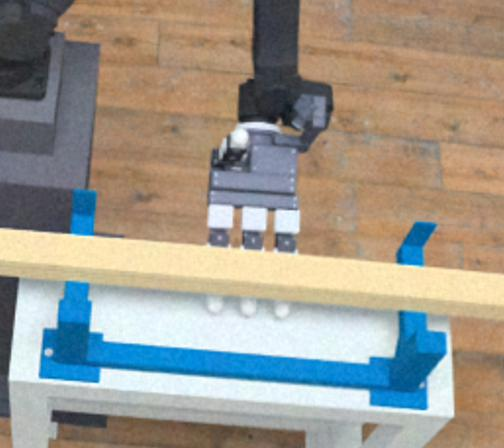

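move --arm3 '{"target": [1.650, 0.408, 0.783, 0.5736, 0.8192, 0, 0], "speed": 0.08}'

move --arm3 '{"joints": {"hand_index_dip": -0.6, "hand_middle_dip": -0.6, "hand_ring_dip": -0.6, "hand_speed": -0.7}}' --cameras '["cam_infeed", "arm3_cam_wrist"]'

Scene clock: 73.17 s.
Joint torques (N m): arm1=[1.85 -17.67 11.58 -0.12 -0.17 -0.06] | arm2=[1.2 -9.82 11.81 0.91 0.32 -0.04] | arm3=[-1.44 -11.11 0.53 0.9 0.92 0.03]
Heat: arm1: hottest joint3_rad 42 °C; arm2: hottest joint3_rad 38 °C; arm3: hottest joint2_rad 31 °C.
move: arm3 off_target
Joint velocities: within noise
arm1, arm2: as last shown
arm3.joint_positions: joint1_rad=+1.553 joint2_rad=+2.216 joint3_rad=+0.725 joint4_rad=+0.065 joint5_rad=+1.225 joint6_rad=+1.428 hand_index_mcp=+0.746 hand_index_abd=+0.001 hand_index_pip=+0.577 hand_index_dip=+0.696 hand_middle_mcp=+0.762 hand_middle_abd=+0.001 hand_middle_pip=+0.577 hand_middle_dip=+0.696 hand_ring_mcp=+0.760 hand_ring_abd=+0.001 hand_ring_pip=+0.577 hand_ring_dip=+0.696 hand_thumb_cmc=-0.569 hand_thumb_axl=+0.677 hand_thumb_mcp=+0.225 hand_thumb_ipl=+0.168 hand_current_limit=+0.700 hand_speed=-0.600
arm3.joint_status: not commanded
arm3.hand_state: goal,goal,goal,goal,goal,goal,goal,goal,goal,goal,goal,goal,goal,goal,goal,goal
arm3.index_mcp_current_ma: -7
arm3.index_abd_current_ma: 0
arm3.index_pip_current_ma: 0
arm3.index_dip_current_ma: 0
arm3.middle_mcp_current_ma: 7
arm3.middle_abd_current_ma: 0
arm3.middle_pip_current_ma: 0
arm3.middle_dip_current_ma: 0
arm3.ring_mcp_current_ma: 5
arm3.ring_abd_current_ma: 0
arm3.ring_pip_current_ma: 0
arm3.ring_dip_current_ma: 0
arm3.thumb_cmc_current_ma: 1
arm3.thumb_axl_current_ma: 0
arm3.thumb_mcp_current_ma: -1
arm3.thumb_ipl_current_ma: 0
arm3.hand_goal_index_mcp: 0.754
arm3.hand_goal_index_abd: 0.000
arm3.hand_goal_index_pip: 0.576
arm3.hand_goal_index_dip: 0.696
arm3.hand_goal_middle_mcp: 0.754
arm3.hand_goal_middle_abd: 0.000
arm3.hand_goal_middle_pip: 0.576
arm3.hand_goal_middle_dip: 0.696
arm3.hand_goal_ring_mcp: 0.754
arm3.hand_goal_ring_abd: 0.000
arm3.hand_goal_ring_pip: 0.576
arm3.hand_goal_ring_dip: 0.696
arm3.hand_goal_thumb_cmc: -0.570
arm3.hand_goal_thumb_axl: 0.678
arm3.hand_goal_thumb_mcp: 0.226
arm3.hand_goal_thumb_ipl: 0.168
arm3.hand: x=+1.6563 y=+0.4119 z=+0.7916 quat_wxyz=(+0.577, +0.816, +0.001, +0.007) (m; scene frame)
arm3.hand_target: x=+1.6498 y=+0.4082 z=+0.7832 quat_wxyz=(+0.573, +0.819, +0.000, +0.000) (m; scene frame)
arm3.hand_status: off_target (0.011 m and 0.9 deg from the pose sent, 0.042 m and 0.7 deg at the start)
pictures: none

Scene clock: 74.87 s.
Joint torques (N m): arm1=[1.9 -17.85 11.69 -0.13 -0.17 -0.07] | arm2=[1.14 -9.88 11.79 0.88 0.32 -0.04] | arm3=[-1.61 -10.87 0.58 0.88 0.9 0.06]
Heat: arm1: hottest joint3_rad 42 °C; arm2: hottest joint3_rad 38 °C; arm3: hottest joint2_rad 31 °C.
move: arm3 done
Joint velocities: within noise
arm1, arm2: as last shown
arm3.joint_positions: joint1_rad=+1.553 joint2_rad=+2.216 joint3_rad=+0.725 joint4_rad=+0.065 joint5_rad=+1.225 joint6_rad=+1.428 hand_index_mcp=+0.746 hand_index_abd=+0.001 hand_index_pip=+0.577 hand_index_dip=-0.597 hand_middle_mcp=+0.762 hand_middle_abd=+0.001 hand_middle_pip=+0.577 hand_middle_dip=-0.597 hand_ring_mcp=+0.760 hand_ring_abd=+0.001 hand_ring_pip=+0.577 hand_ring_dip=-0.597 hand_thumb_cmc=-0.569 hand_thumb_axl=+0.677 hand_thumb_mcp=+0.225 hand_thumb_ipl=+0.168 hand_current_limit=+0.700 hand_speed=-0.700
arm3.joint_status: all done
arm3.hand_state: goal,goal,goal,goal,goal,goal,goal,goal,goal,goal,goal,goal,goal,goal,goal,goal
arm3.index_mcp_current_ma: -7
arm3.index_abd_current_ma: 0
arm3.index_pip_current_ma: 0
arm3.index_dip_current_ma: 2
arm3.middle_mcp_current_ma: 7
arm3.middle_abd_current_ma: 0
arm3.middle_pip_current_ma: 0
arm3.middle_dip_current_ma: 2
arm3.ring_mcp_current_ma: 5
arm3.ring_abd_current_ma: 0
arm3.ring_pip_current_ma: 0
arm3.ring_dip_current_ma: 2
arm3.thumb_cmc_current_ma: 1
arm3.thumb_axl_current_ma: 0
arm3.thumb_mcp_current_ma: -1
arm3.thumb_ipl_current_ma: 0
arm3.hand_goal_index_mcp: 0.754
arm3.hand_goal_index_abd: 0.000
arm3.hand_goal_index_pip: 0.576
arm3.hand_goal_index_dip: -0.600
arm3.hand_goal_middle_mcp: 0.754
arm3.hand_goal_middle_abd: 0.000
arm3.hand_goal_middle_pip: 0.576
arm3.hand_goal_middle_dip: -0.600
arm3.hand_goal_ring_mcp: 0.754
arm3.hand_goal_ring_abd: 0.000
arm3.hand_goal_ring_pip: 0.576
arm3.hand_goal_ring_dip: -0.600
arm3.hand_goal_thumb_cmc: -0.570
arm3.hand_goal_thumb_axl: 0.678
arm3.hand_goal_thumb_mcp: 0.226
arm3.hand_goal_thumb_ipl: 0.168
arm3.hand: x=+1.6563 y=+0.4119 z=+0.7916 quat_wxyz=(+0.577, +0.816, +0.001, +0.007) (m; scene frame)
arm3.hand_target: x=+1.6498 y=+0.4082 z=+0.7832 quat_wxyz=(+0.573, +0.819, +0.000, +0.000) (m; scene frame)
arm3.hand_status: not commanded
pictures: arm3_cam_wrist, cam_infeed
Images, in order (width x height): arm3_cam_wrist 672x504, cam_infeed 896x504.

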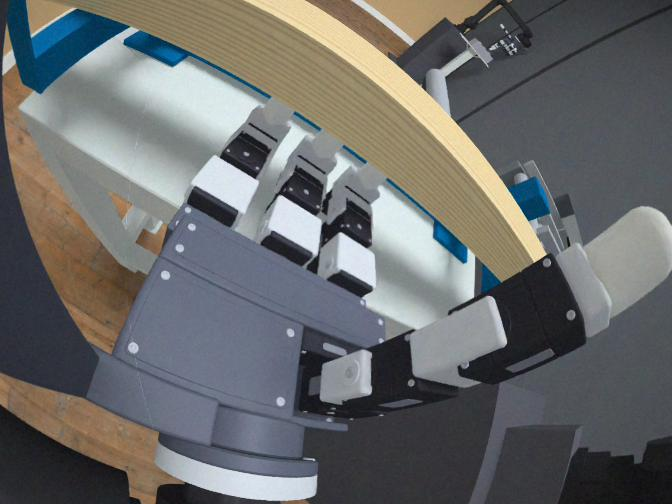

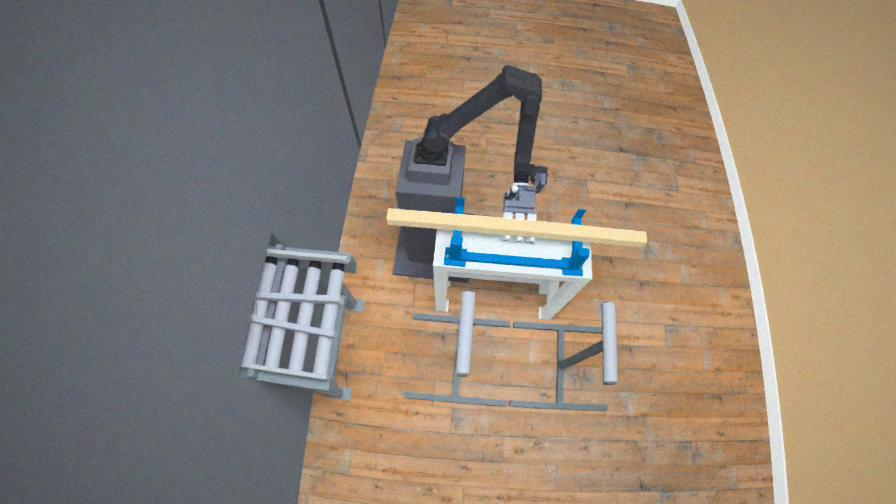

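move --arm3 '{"target": [1.644, 0.392, 0.778, 0.5736, 0.8192, 0, 0], "speed": 0.08}'

move --arm3 '{"joints": {"hand_index_mcp": 0.46, "hand_middle_mcp": 0.46, "hand_ring_mcp": 0.46}}' --cameras '["cam_infeed", "arm3_cam_wrist"]'

Scene clock: 81.63 s.
Joint torques (N m): arm1=[1.96 -17.61 11.64 -0.12 -0.18 -0.08] | arm2=[1.2 -9.88 11.81 0.91 0.32 -0.04] | arm3=[-1.67 -10.34 0.24 1.02 0.48 0.08]
Heat: arm1: hottest joint3_rad 42 °C; arm2: hottest joint3_rad 39 °C; arm3: hottest joint2_rad 31 °C.
move: arm3 off_target
Joint velocities: within noise
arm1, arm2: as last shown
arm3.joint_positions: joint1_rad=+1.508 joint2_rad=+2.230 joint3_rad=+0.698 joint4_rad=+0.241 joint5_rad=+1.224 joint6_rad=+1.289 hand_index_mcp=+0.741 hand_index_abd=+0.001 hand_index_pip=+0.577 hand_index_dip=-0.597 hand_middle_mcp=+0.762 hand_middle_abd=+0.001 hand_middle_pip=+0.577 hand_middle_dip=-0.597 hand_ring_mcp=+0.760 hand_ring_abd=+0.001 hand_ring_pip=+0.577 hand_ring_dip=-0.597 hand_thumb_cmc=-0.569 hand_thumb_axl=+0.677 hand_thumb_mcp=+0.225 hand_thumb_ipl=+0.168 hand_current_limit=+0.700 hand_speed=-0.700
arm3.joint_status: not commanded
arm3.hand_state: goal,goal,goal,goal,goal,goal,goal,goal,goal,goal,goal,goal,goal,goal,goal,goal
arm3.index_mcp_current_ma: -16
arm3.index_abd_current_ma: 0
arm3.index_pip_current_ma: 0
arm3.index_dip_current_ma: 2
arm3.middle_mcp_current_ma: 7
arm3.middle_abd_current_ma: 0
arm3.middle_pip_current_ma: 0
arm3.middle_dip_current_ma: 2
arm3.ring_mcp_current_ma: 5
arm3.ring_abd_current_ma: 0
arm3.ring_pip_current_ma: 0
arm3.ring_dip_current_ma: 2
arm3.thumb_cmc_current_ma: 1
arm3.thumb_axl_current_ma: 0
arm3.thumb_mcp_current_ma: -1
arm3.thumb_ipl_current_ma: 0
arm3.hand_goal_index_mcp: 0.754
arm3.hand_goal_index_abd: 0.000
arm3.hand_goal_index_pip: 0.576
arm3.hand_goal_index_dip: -0.600
arm3.hand_goal_middle_mcp: 0.754
arm3.hand_goal_middle_abd: 0.000
arm3.hand_goal_middle_pip: 0.576
arm3.hand_goal_middle_dip: -0.600
arm3.hand_goal_ring_mcp: 0.754
arm3.hand_goal_ring_abd: 0.000
arm3.hand_goal_ring_pip: 0.576
arm3.hand_goal_ring_dip: -0.600
arm3.hand_goal_thumb_cmc: -0.570
arm3.hand_goal_thumb_axl: 0.678
arm3.hand_goal_thumb_mcp: 0.226
arm3.hand_goal_thumb_ipl: 0.168
arm3.hand: x=+1.6533 y=+0.3969 z=+0.7908 quat_wxyz=(+0.581, +0.814, +0.001, +0.009) (m; scene frame)
arm3.hand_target: x=+1.6439 y=+0.3924 z=+0.7785 quat_wxyz=(+0.573, +0.819, +0.000, +0.000) (m; scene frame)
arm3.hand_status: off_target (0.017 m and 1.5 deg from the pose sent, 0.027 m and 1.0 deg at the start)
pictures: none

Scene clock: 82.40 s.
Joint torques (N m): arm1=[2.02 -17.73 11.63 -0.14 -0.17 -0.07] | arm2=[1.2 -9.82 11.81 0.9 0.32 -0.04] | arm3=[-0.97 -12.16 0.06 0.94 1.63 0.08]
Heat: arm1: hottest joint3_rad 42 °C; arm2: hottest joint3_rad 39 °C; arm3: hottest joint2_rad 31 °C.
move: arm3 off_target
Joint velocities: within noise
arm1, arm2: as last shown
arm3.joint_positions: joint1_rad=+1.502 joint2_rad=+2.249 joint3_rad=+0.697 joint4_rad=+0.242 joint5_rad=+1.197 joint6_rad=+1.289 hand_index_mcp=+0.497 hand_index_abd=+0.001 hand_index_pip=+0.580 hand_index_dip=-0.597 hand_middle_mcp=+0.503 hand_middle_abd=+0.001 hand_middle_pip=+0.580 hand_middle_dip=-0.597 hand_ring_mcp=+0.508 hand_ring_abd=-0.001 hand_ring_pip=+0.585 hand_ring_dip=-0.596 hand_thumb_cmc=-0.569 hand_thumb_axl=+0.677 hand_thumb_mcp=+0.225 hand_thumb_ipl=+0.168 hand_current_limit=+0.700 hand_speed=-0.700
arm3.joint_status: hand_index_mcp off_target (ended at +0.497, target +0.460); hand_middle_mcp off_target (ended at +0.503, target +0.460); hand_ring_mcp off_target (ended at +0.508, target +0.460)
arm3.hand_state: blocked,goal,goal,goal,blocked,goal,goal,goal,blocked,goal,goal,goal,goal,goal,goal,goal
arm3.index_mcp_current_ma: 71
arm3.index_abd_current_ma: 0
arm3.index_pip_current_ma: 2
arm3.index_dip_current_ma: 2
arm3.middle_mcp_current_ma: 90
arm3.middle_abd_current_ma: 0
arm3.middle_pip_current_ma: 3
arm3.middle_dip_current_ma: 2
arm3.ring_mcp_current_ma: 103
arm3.ring_abd_current_ma: 0
arm3.ring_pip_current_ma: 8
arm3.ring_dip_current_ma: 3
arm3.thumb_cmc_current_ma: 0
arm3.thumb_axl_current_ma: 0
arm3.thumb_mcp_current_ma: -1
arm3.thumb_ipl_current_ma: 0
arm3.hand_goal_index_mcp: 0.460
arm3.hand_goal_index_abd: 0.000
arm3.hand_goal_index_pip: 0.576
arm3.hand_goal_index_dip: -0.600
arm3.hand_goal_middle_mcp: 0.460
arm3.hand_goal_middle_abd: 0.000
arm3.hand_goal_middle_pip: 0.576
arm3.hand_goal_middle_dip: -0.600
arm3.hand_goal_ring_mcp: 0.460
arm3.hand_goal_ring_abd: 0.000
arm3.hand_goal_ring_pip: 0.576
arm3.hand_goal_ring_dip: -0.600
arm3.hand_goal_thumb_cmc: -0.570
arm3.hand_goal_thumb_axl: 0.678
arm3.hand_goal_thumb_mcp: 0.226
arm3.hand_goal_thumb_ipl: 0.168
arm3.hand: x=+1.6497 y=+0.3944 z=+0.7796 quat_wxyz=(+0.570, +0.822, +0.006, +0.002) (m; scene frame)
arm3.hand_target: x=+1.6438 y=+0.3924 z=+0.7785 quat_wxyz=(+0.573, +0.819, +0.000, +0.000) (m; scene frame)
arm3.hand_status: not commanded
pictures: arm3_cam_wrist, cam_infeed
Images, in order (width x height): arm3_cam_wrist 672x504, cam_infeed 896x504.

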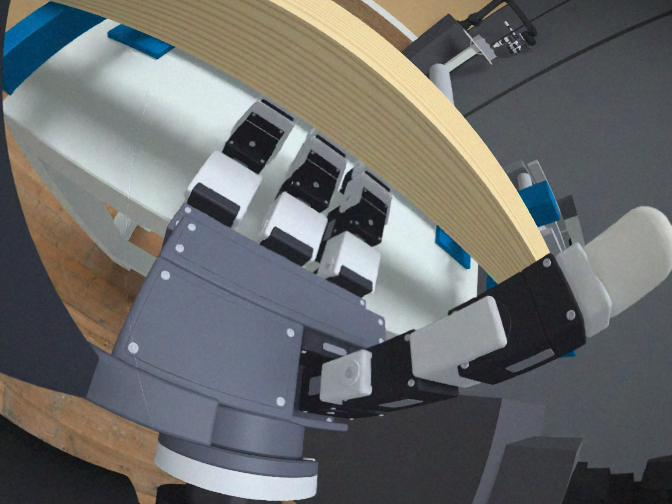

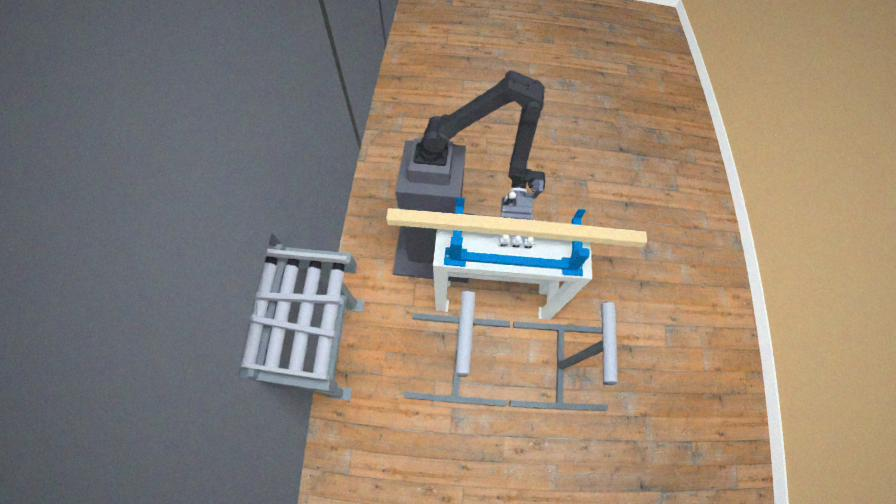

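move --arm3 '{"joints": {"hand_thumb_mcp": -0.42, "hand_thumb_ipl": 0.005}}' --cameras '["arm3_cam_wrist"]'

Scene clock: 86.33 s.
Joint torques (N m): arm1=[1.9 -17.73 11.64 -0.14 -0.17 -0.08] | arm2=[1.2 -9.82 11.84 0.91 0.32 -0.04] | arm3=[-1.03 -12.22 0.06 1.03 1.59 0.09]
Heat: arm1: hottest joint3_rad 42 °C; arm2: hottest joint3_rad 39 °C; arm3: hottest joint2_rad 32 °C.
move: arm3 off_target
Joint velocities: within noise
arm1.joint_positions: joint1_rad=+0.042 joint2_rad=+1.852 joint3_rad=+1.845 joint4_rad=-1.586 joint5_rad=+0.004 joint6_rad=+0.161 hand_index_mcp=+0.754 hand_index_abd=+0.000 hand_index_pip=+0.577 hand_index_dip=+0.696 hand_middle_mcp=+0.754 hand_middle_abd=+0.001 hand_middle_pip=+0.577 hand_middle_dip=+0.696 hand_ring_mcp=+0.754 hand_ring_abd=+0.000 hand_ring_pip=+0.577 hand_ring_dip=+0.696 hand_thumb_cmc=-0.568 hand_thumb_axl=+0.677 hand_thumb_mcp=+0.110 hand_thumb_ipl=-0.533 hand_current_limit=+0.600 hand_speed=-0.600
arm1.joint_status: not commanded
arm1.hand_state: goal,goal,goal,goal,goal,goal,goal,goal,goal,goal,goal,goal,goal,goal,goal,goal
arm1.index_mcp_current_ma: 0
arm1.index_abd_current_ma: 0
arm1.index_pip_current_ma: 0
arm1.index_dip_current_ma: 0
arm1.middle_mcp_current_ma: 0
arm1.middle_abd_current_ma: 0
arm1.middle_pip_current_ma: 0
arm1.middle_dip_current_ma: 0
arm1.ring_mcp_current_ma: 0
arm1.ring_abd_current_ma: 0
arm1.ring_pip_current_ma: 0
arm1.ring_dip_current_ma: 0
arm1.thumb_cmc_current_ma: 0
arm1.thumb_axl_current_ma: 0
arm1.thumb_mcp_current_ma: 0
arm1.thumb_ipl_current_ma: 0
arm1.hand_goal_index_mcp: 0.754
arm1.hand_goal_index_abd: 0.000
arm1.hand_goal_index_pip: 0.576
arm1.hand_goal_index_dip: 0.696
arm1.hand_goal_middle_mcp: 0.754
arm1.hand_goal_middle_abd: 0.000
arm1.hand_goal_middle_pip: 0.576
arm1.hand_goal_middle_dip: 0.696
arm1.hand_goal_ring_mcp: 0.754
arm1.hand_goal_ring_abd: 0.000
arm1.hand_goal_ring_pip: 0.576
arm1.hand_goal_ring_dip: 0.696
arm1.hand_goal_thumb_cmc: -0.570
arm1.hand_goal_thumb_axl: 0.678
arm1.hand_goal_thumb_mcp: 0.112
arm1.hand_goal_thumb_ipl: -0.534
arm1.hand: x=-0.1124 y=-0.0468 z=+0.9477 quat_wxyz=(-0.011, +1.000, -0.013, -0.004) (m; scene frame)
arm1.hand_target: x=-0.1001 y=-0.0571 z=+0.9600 quat_wxyz=(+0.000, +1.000, +0.000, +0.000) (m; scene frame)
arm1.hand_status: not commanded
arm2: as last shown
arm3.joint_positions: joint1_rad=+1.502 joint2_rad=+2.249 joint3_rad=+0.697 joint4_rad=+0.242 joint5_rad=+1.199 joint6_rad=+1.289 hand_index_mcp=+0.497 hand_index_abd=+0.001 hand_index_pip=+0.584 hand_index_dip=-0.597 hand_middle_mcp=+0.503 hand_middle_abd=+0.001 hand_middle_pip=+0.585 hand_middle_dip=-0.597 hand_ring_mcp=+0.508 hand_ring_abd=-0.001 hand_ring_pip=+0.589 hand_ring_dip=-0.596 hand_thumb_cmc=-0.569 hand_thumb_axl=+0.677 hand_thumb_mcp=-0.242 hand_thumb_ipl=+0.030 hand_current_limit=+0.700 hand_speed=-0.700
arm3.joint_status: hand_thumb_mcp off_target (ended at -0.242, target -0.420); hand_thumb_ipl off_target (ended at +0.030, target +0.005)
arm3.hand_state: blocked,goal,goal,goal,blocked,goal,goal,goal,blocked,goal,goal,goal,goal,goal,blocked,blocked
arm3.index_mcp_current_ma: 71
arm3.index_abd_current_ma: 0
arm3.index_pip_current_ma: 8
arm3.index_dip_current_ma: 2
arm3.middle_mcp_current_ma: 90
arm3.middle_abd_current_ma: 0
arm3.middle_pip_current_ma: 8
arm3.middle_dip_current_ma: 2
arm3.ring_mcp_current_ma: 103
arm3.ring_abd_current_ma: 0
arm3.ring_pip_current_ma: 14
arm3.ring_dip_current_ma: 3
arm3.thumb_cmc_current_ma: 0
arm3.thumb_axl_current_ma: 0
arm3.thumb_mcp_current_ma: 467
arm3.thumb_ipl_current_ma: 55
arm3.hand_goal_index_mcp: 0.460
arm3.hand_goal_index_abd: 0.000
arm3.hand_goal_index_pip: 0.576
arm3.hand_goal_index_dip: -0.600
arm3.hand_goal_middle_mcp: 0.460
arm3.hand_goal_middle_abd: 0.000
arm3.hand_goal_middle_pip: 0.576
arm3.hand_goal_middle_dip: -0.600
arm3.hand_goal_ring_mcp: 0.460
arm3.hand_goal_ring_abd: 0.000
arm3.hand_goal_ring_pip: 0.576
arm3.hand_goal_ring_dip: -0.600
arm3.hand_goal_thumb_cmc: -0.570
arm3.hand_goal_thumb_axl: 0.678
arm3.hand_goal_thumb_mcp: -0.420
arm3.hand_goal_thumb_ipl: 0.006
arm3.hand: x=+1.6496 y=+0.3944 z=+0.7799 quat_wxyz=(+0.571, +0.821, +0.006, +0.002) (m; scene frame)
arm3.hand_target: x=+1.6438 y=+0.3924 z=+0.7785 quat_wxyz=(+0.573, +0.819, +0.000, +0.000) (m; scene frame)
arm3.hand_status: not commanded
pictures: arm3_cam_wrist
Images, in order (width x height): arm3_cam_wrist 672x504.

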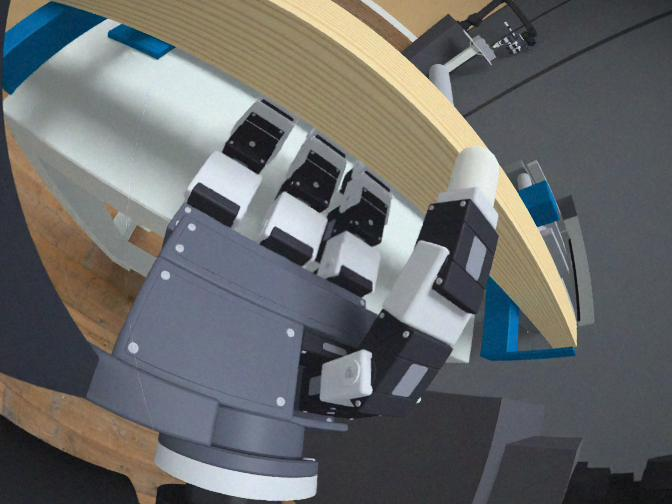

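move --arm3 '{"target": [1.644, 0.390, 0.86, 0.6157, 0.788, 0, 0], "speed": 0.07}' --cameras '["arm3_cam_wrist", "cam_infeed"]'

Scene clock: 92.03 s.
Joint torques (N m): arm1=[1.9 -17.79 11.66 -0.09 -0.18 -0.08] | arm2=[1.08 -9.88 11.81 0.9 0.32 -0.04] | arm3=[-1.38 -15.44 0.98 1.51 2.88 -0.08]
Heat: arm1: hottest joint3_rad 43 °C; arm2: hottest joint3_rad 39 °C; arm3: hottest joint2_rad 32 °C.
move: arm3 off_target
Joint velocities: within noise
arm1: as last shown
arm2.joint_positions: joint1_rad=+0.349 joint2_rad=+1.473 joint3_rad=+1.368 joint4_rad=-1.528 joint5_rad=-0.010 joint6_rad=+0.543 hand_index_mcp=+0.754 hand_index_abd=+0.000 hand_index_pip=+0.577 hand_index_dip=+0.696 hand_middle_mcp=-0.335 hand_middle_abd=+0.000 hand_middle_pip=-0.697 hand_middle_dip=-0.197 hand_ring_mcp=-0.337 hand_ring_abd=+0.000 hand_ring_pip=-0.698 hand_ring_dip=-0.198 hand_thumb_cmc=+0.715 hand_thumb_axl=+0.677 hand_thumb_mcp=+0.224 hand_thumb_ipl=+0.168 hand_current_limit=+0.400 hand_speed=-0.600
arm2.joint_status: not commanded
arm2.hand_state: goal,goal,goal,goal,goal,goal,goal,goal,goal,goal,goal,goal,goal,goal,goal,goal
arm2.index_mcp_current_ma: 0
arm2.index_abd_current_ma: 0
arm2.index_pip_current_ma: 1
arm2.index_dip_current_ma: 0
arm2.middle_mcp_current_ma: 31
arm2.middle_abd_current_ma: 0
arm2.middle_pip_current_ma: 3
arm2.middle_dip_current_ma: 3
arm2.ring_mcp_current_ma: 25
arm2.ring_abd_current_ma: 0
arm2.ring_pip_current_ma: 2
arm2.ring_dip_current_ma: 3
arm2.thumb_cmc_current_ma: 1
arm2.thumb_axl_current_ma: -1
arm2.thumb_mcp_current_ma: -3
arm2.thumb_ipl_current_ma: 0
arm2.hand_goal_index_mcp: 0.754
arm2.hand_goal_index_abd: 0.000
arm2.hand_goal_index_pip: 0.576
arm2.hand_goal_index_dip: 0.696
arm2.hand_goal_middle_mcp: -0.350
arm2.hand_goal_middle_abd: 0.000
arm2.hand_goal_middle_pip: -0.700
arm2.hand_goal_middle_dip: -0.200
arm2.hand_goal_ring_mcp: -0.350
arm2.hand_goal_ring_abd: 0.000
arm2.hand_goal_ring_pip: -0.700
arm2.hand_goal_ring_dip: -0.200
arm2.hand_goal_thumb_cmc: 0.714
arm2.hand_goal_thumb_axl: 0.678
arm2.hand_goal_thumb_mcp: 0.226
arm2.hand_goal_thumb_ipl: 0.168
arm2.hand: x=+0.9241 y=-1.6371 z=+0.9383 quat_wxyz=(+0.012, -0.030, +0.999, -0.021) (m; scene frame)
arm2.hand_target: x=+0.9136 y=-1.6220 z=+0.9552 quat_wxyz=(+0.000, -0.035, +0.999, +0.000) (m; scene frame)
arm2.hand_status: not commanded
arm3.joint_positions: joint1_rad=+1.488 joint2_rad=+2.105 joint3_rad=+0.610 joint4_rad=+0.270 joint5_rad=+1.261 joint6_rad=+1.151 hand_index_mcp=+0.516 hand_index_abd=-0.001 hand_index_pip=+0.605 hand_index_dip=-0.587 hand_middle_mcp=+0.501 hand_middle_abd=-0.002 hand_middle_pip=+0.582 hand_middle_dip=-0.597 hand_ring_mcp=+0.488 hand_ring_abd=-0.003 hand_ring_pip=+0.583 hand_ring_dip=-0.597 hand_thumb_cmc=-0.563 hand_thumb_axl=+0.684 hand_thumb_mcp=-0.403 hand_thumb_ipl=+0.014 hand_current_limit=+0.700 hand_speed=-0.700
arm3.joint_status: not commanded
arm3.hand_state: blocked,goal,blocked,goal,blocked,goal,goal,goal,blocked,goal,goal,goal,goal,goal,goal,goal
arm3.index_mcp_current_ma: 130
arm3.index_abd_current_ma: 0
arm3.index_pip_current_ma: 45
arm3.index_dip_current_ma: 14
arm3.middle_mcp_current_ma: 82
arm3.middle_abd_current_ma: -1
arm3.middle_pip_current_ma: 5
arm3.middle_dip_current_ma: 2
arm3.ring_mcp_current_ma: 48
arm3.ring_abd_current_ma: -2
arm3.ring_pip_current_ma: 5
arm3.ring_dip_current_ma: 2
arm3.thumb_cmc_current_ma: 6
arm3.thumb_axl_current_ma: 7
arm3.thumb_mcp_current_ma: 31
arm3.thumb_ipl_current_ma: 11
arm3.hand_goal_index_mcp: 0.460
arm3.hand_goal_index_abd: 0.000
arm3.hand_goal_index_pip: 0.576
arm3.hand_goal_index_dip: -0.600
arm3.hand_goal_middle_mcp: 0.460
arm3.hand_goal_middle_abd: 0.000
arm3.hand_goal_middle_pip: 0.576
arm3.hand_goal_middle_dip: -0.600
arm3.hand_goal_ring_mcp: 0.460
arm3.hand_goal_ring_abd: 0.000
arm3.hand_goal_ring_pip: 0.576
arm3.hand_goal_ring_dip: -0.600
arm3.hand_goal_thumb_cmc: -0.570
arm3.hand_goal_thumb_axl: 0.678
arm3.hand_goal_thumb_mcp: -0.420
arm3.hand_goal_thumb_ipl: 0.006
arm3.on_its_own: hand_thumb_mcp moved -0.161 to your old target -0.420
arm3.hand: x=+1.6413 y=+0.3928 z=+0.8360 quat_wxyz=(+0.598, +0.801, +0.026, -0.016) (m; scene frame)
arm3.hand_target: x=+1.6433 y=+0.3904 z=+0.8588 quat_wxyz=(+0.616, +0.788, -0.001, -0.001) (m; scene frame)
arm3.hand_status: off_target (0.024 m and 4.3 deg from the pose sent, 0.080 m and 6.4 deg at the start)
pictures: arm3_cam_wrist, cam_infeed
Images, in order (width x height): arm3_cam_wrist 672x504, cam_infeed 896x504.

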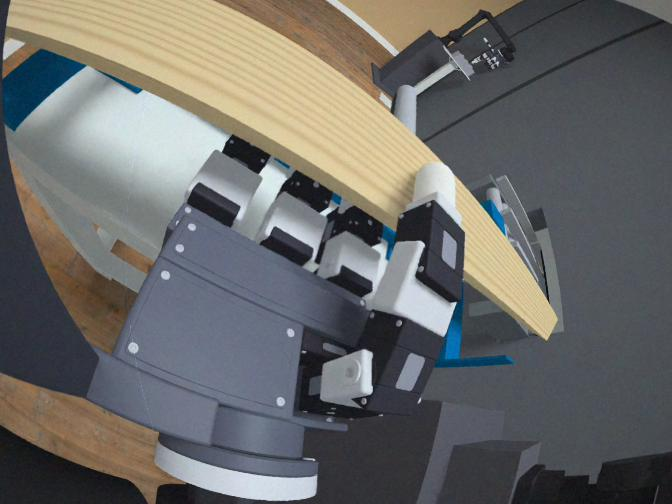

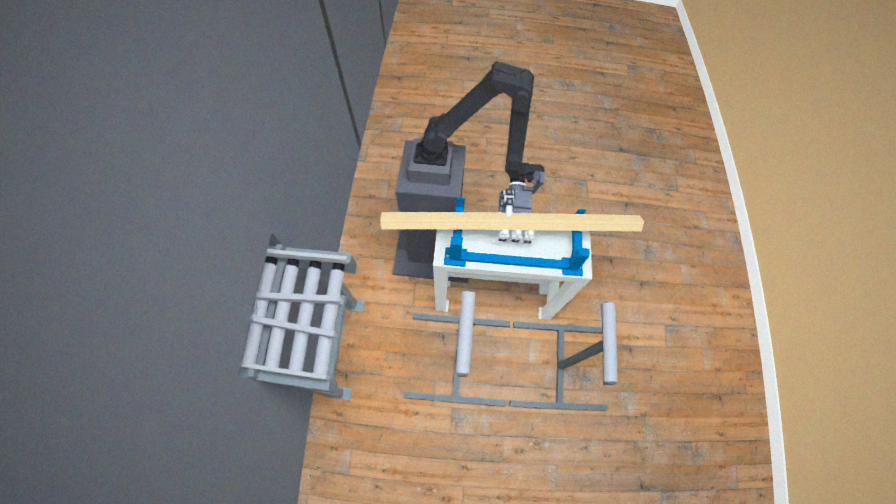

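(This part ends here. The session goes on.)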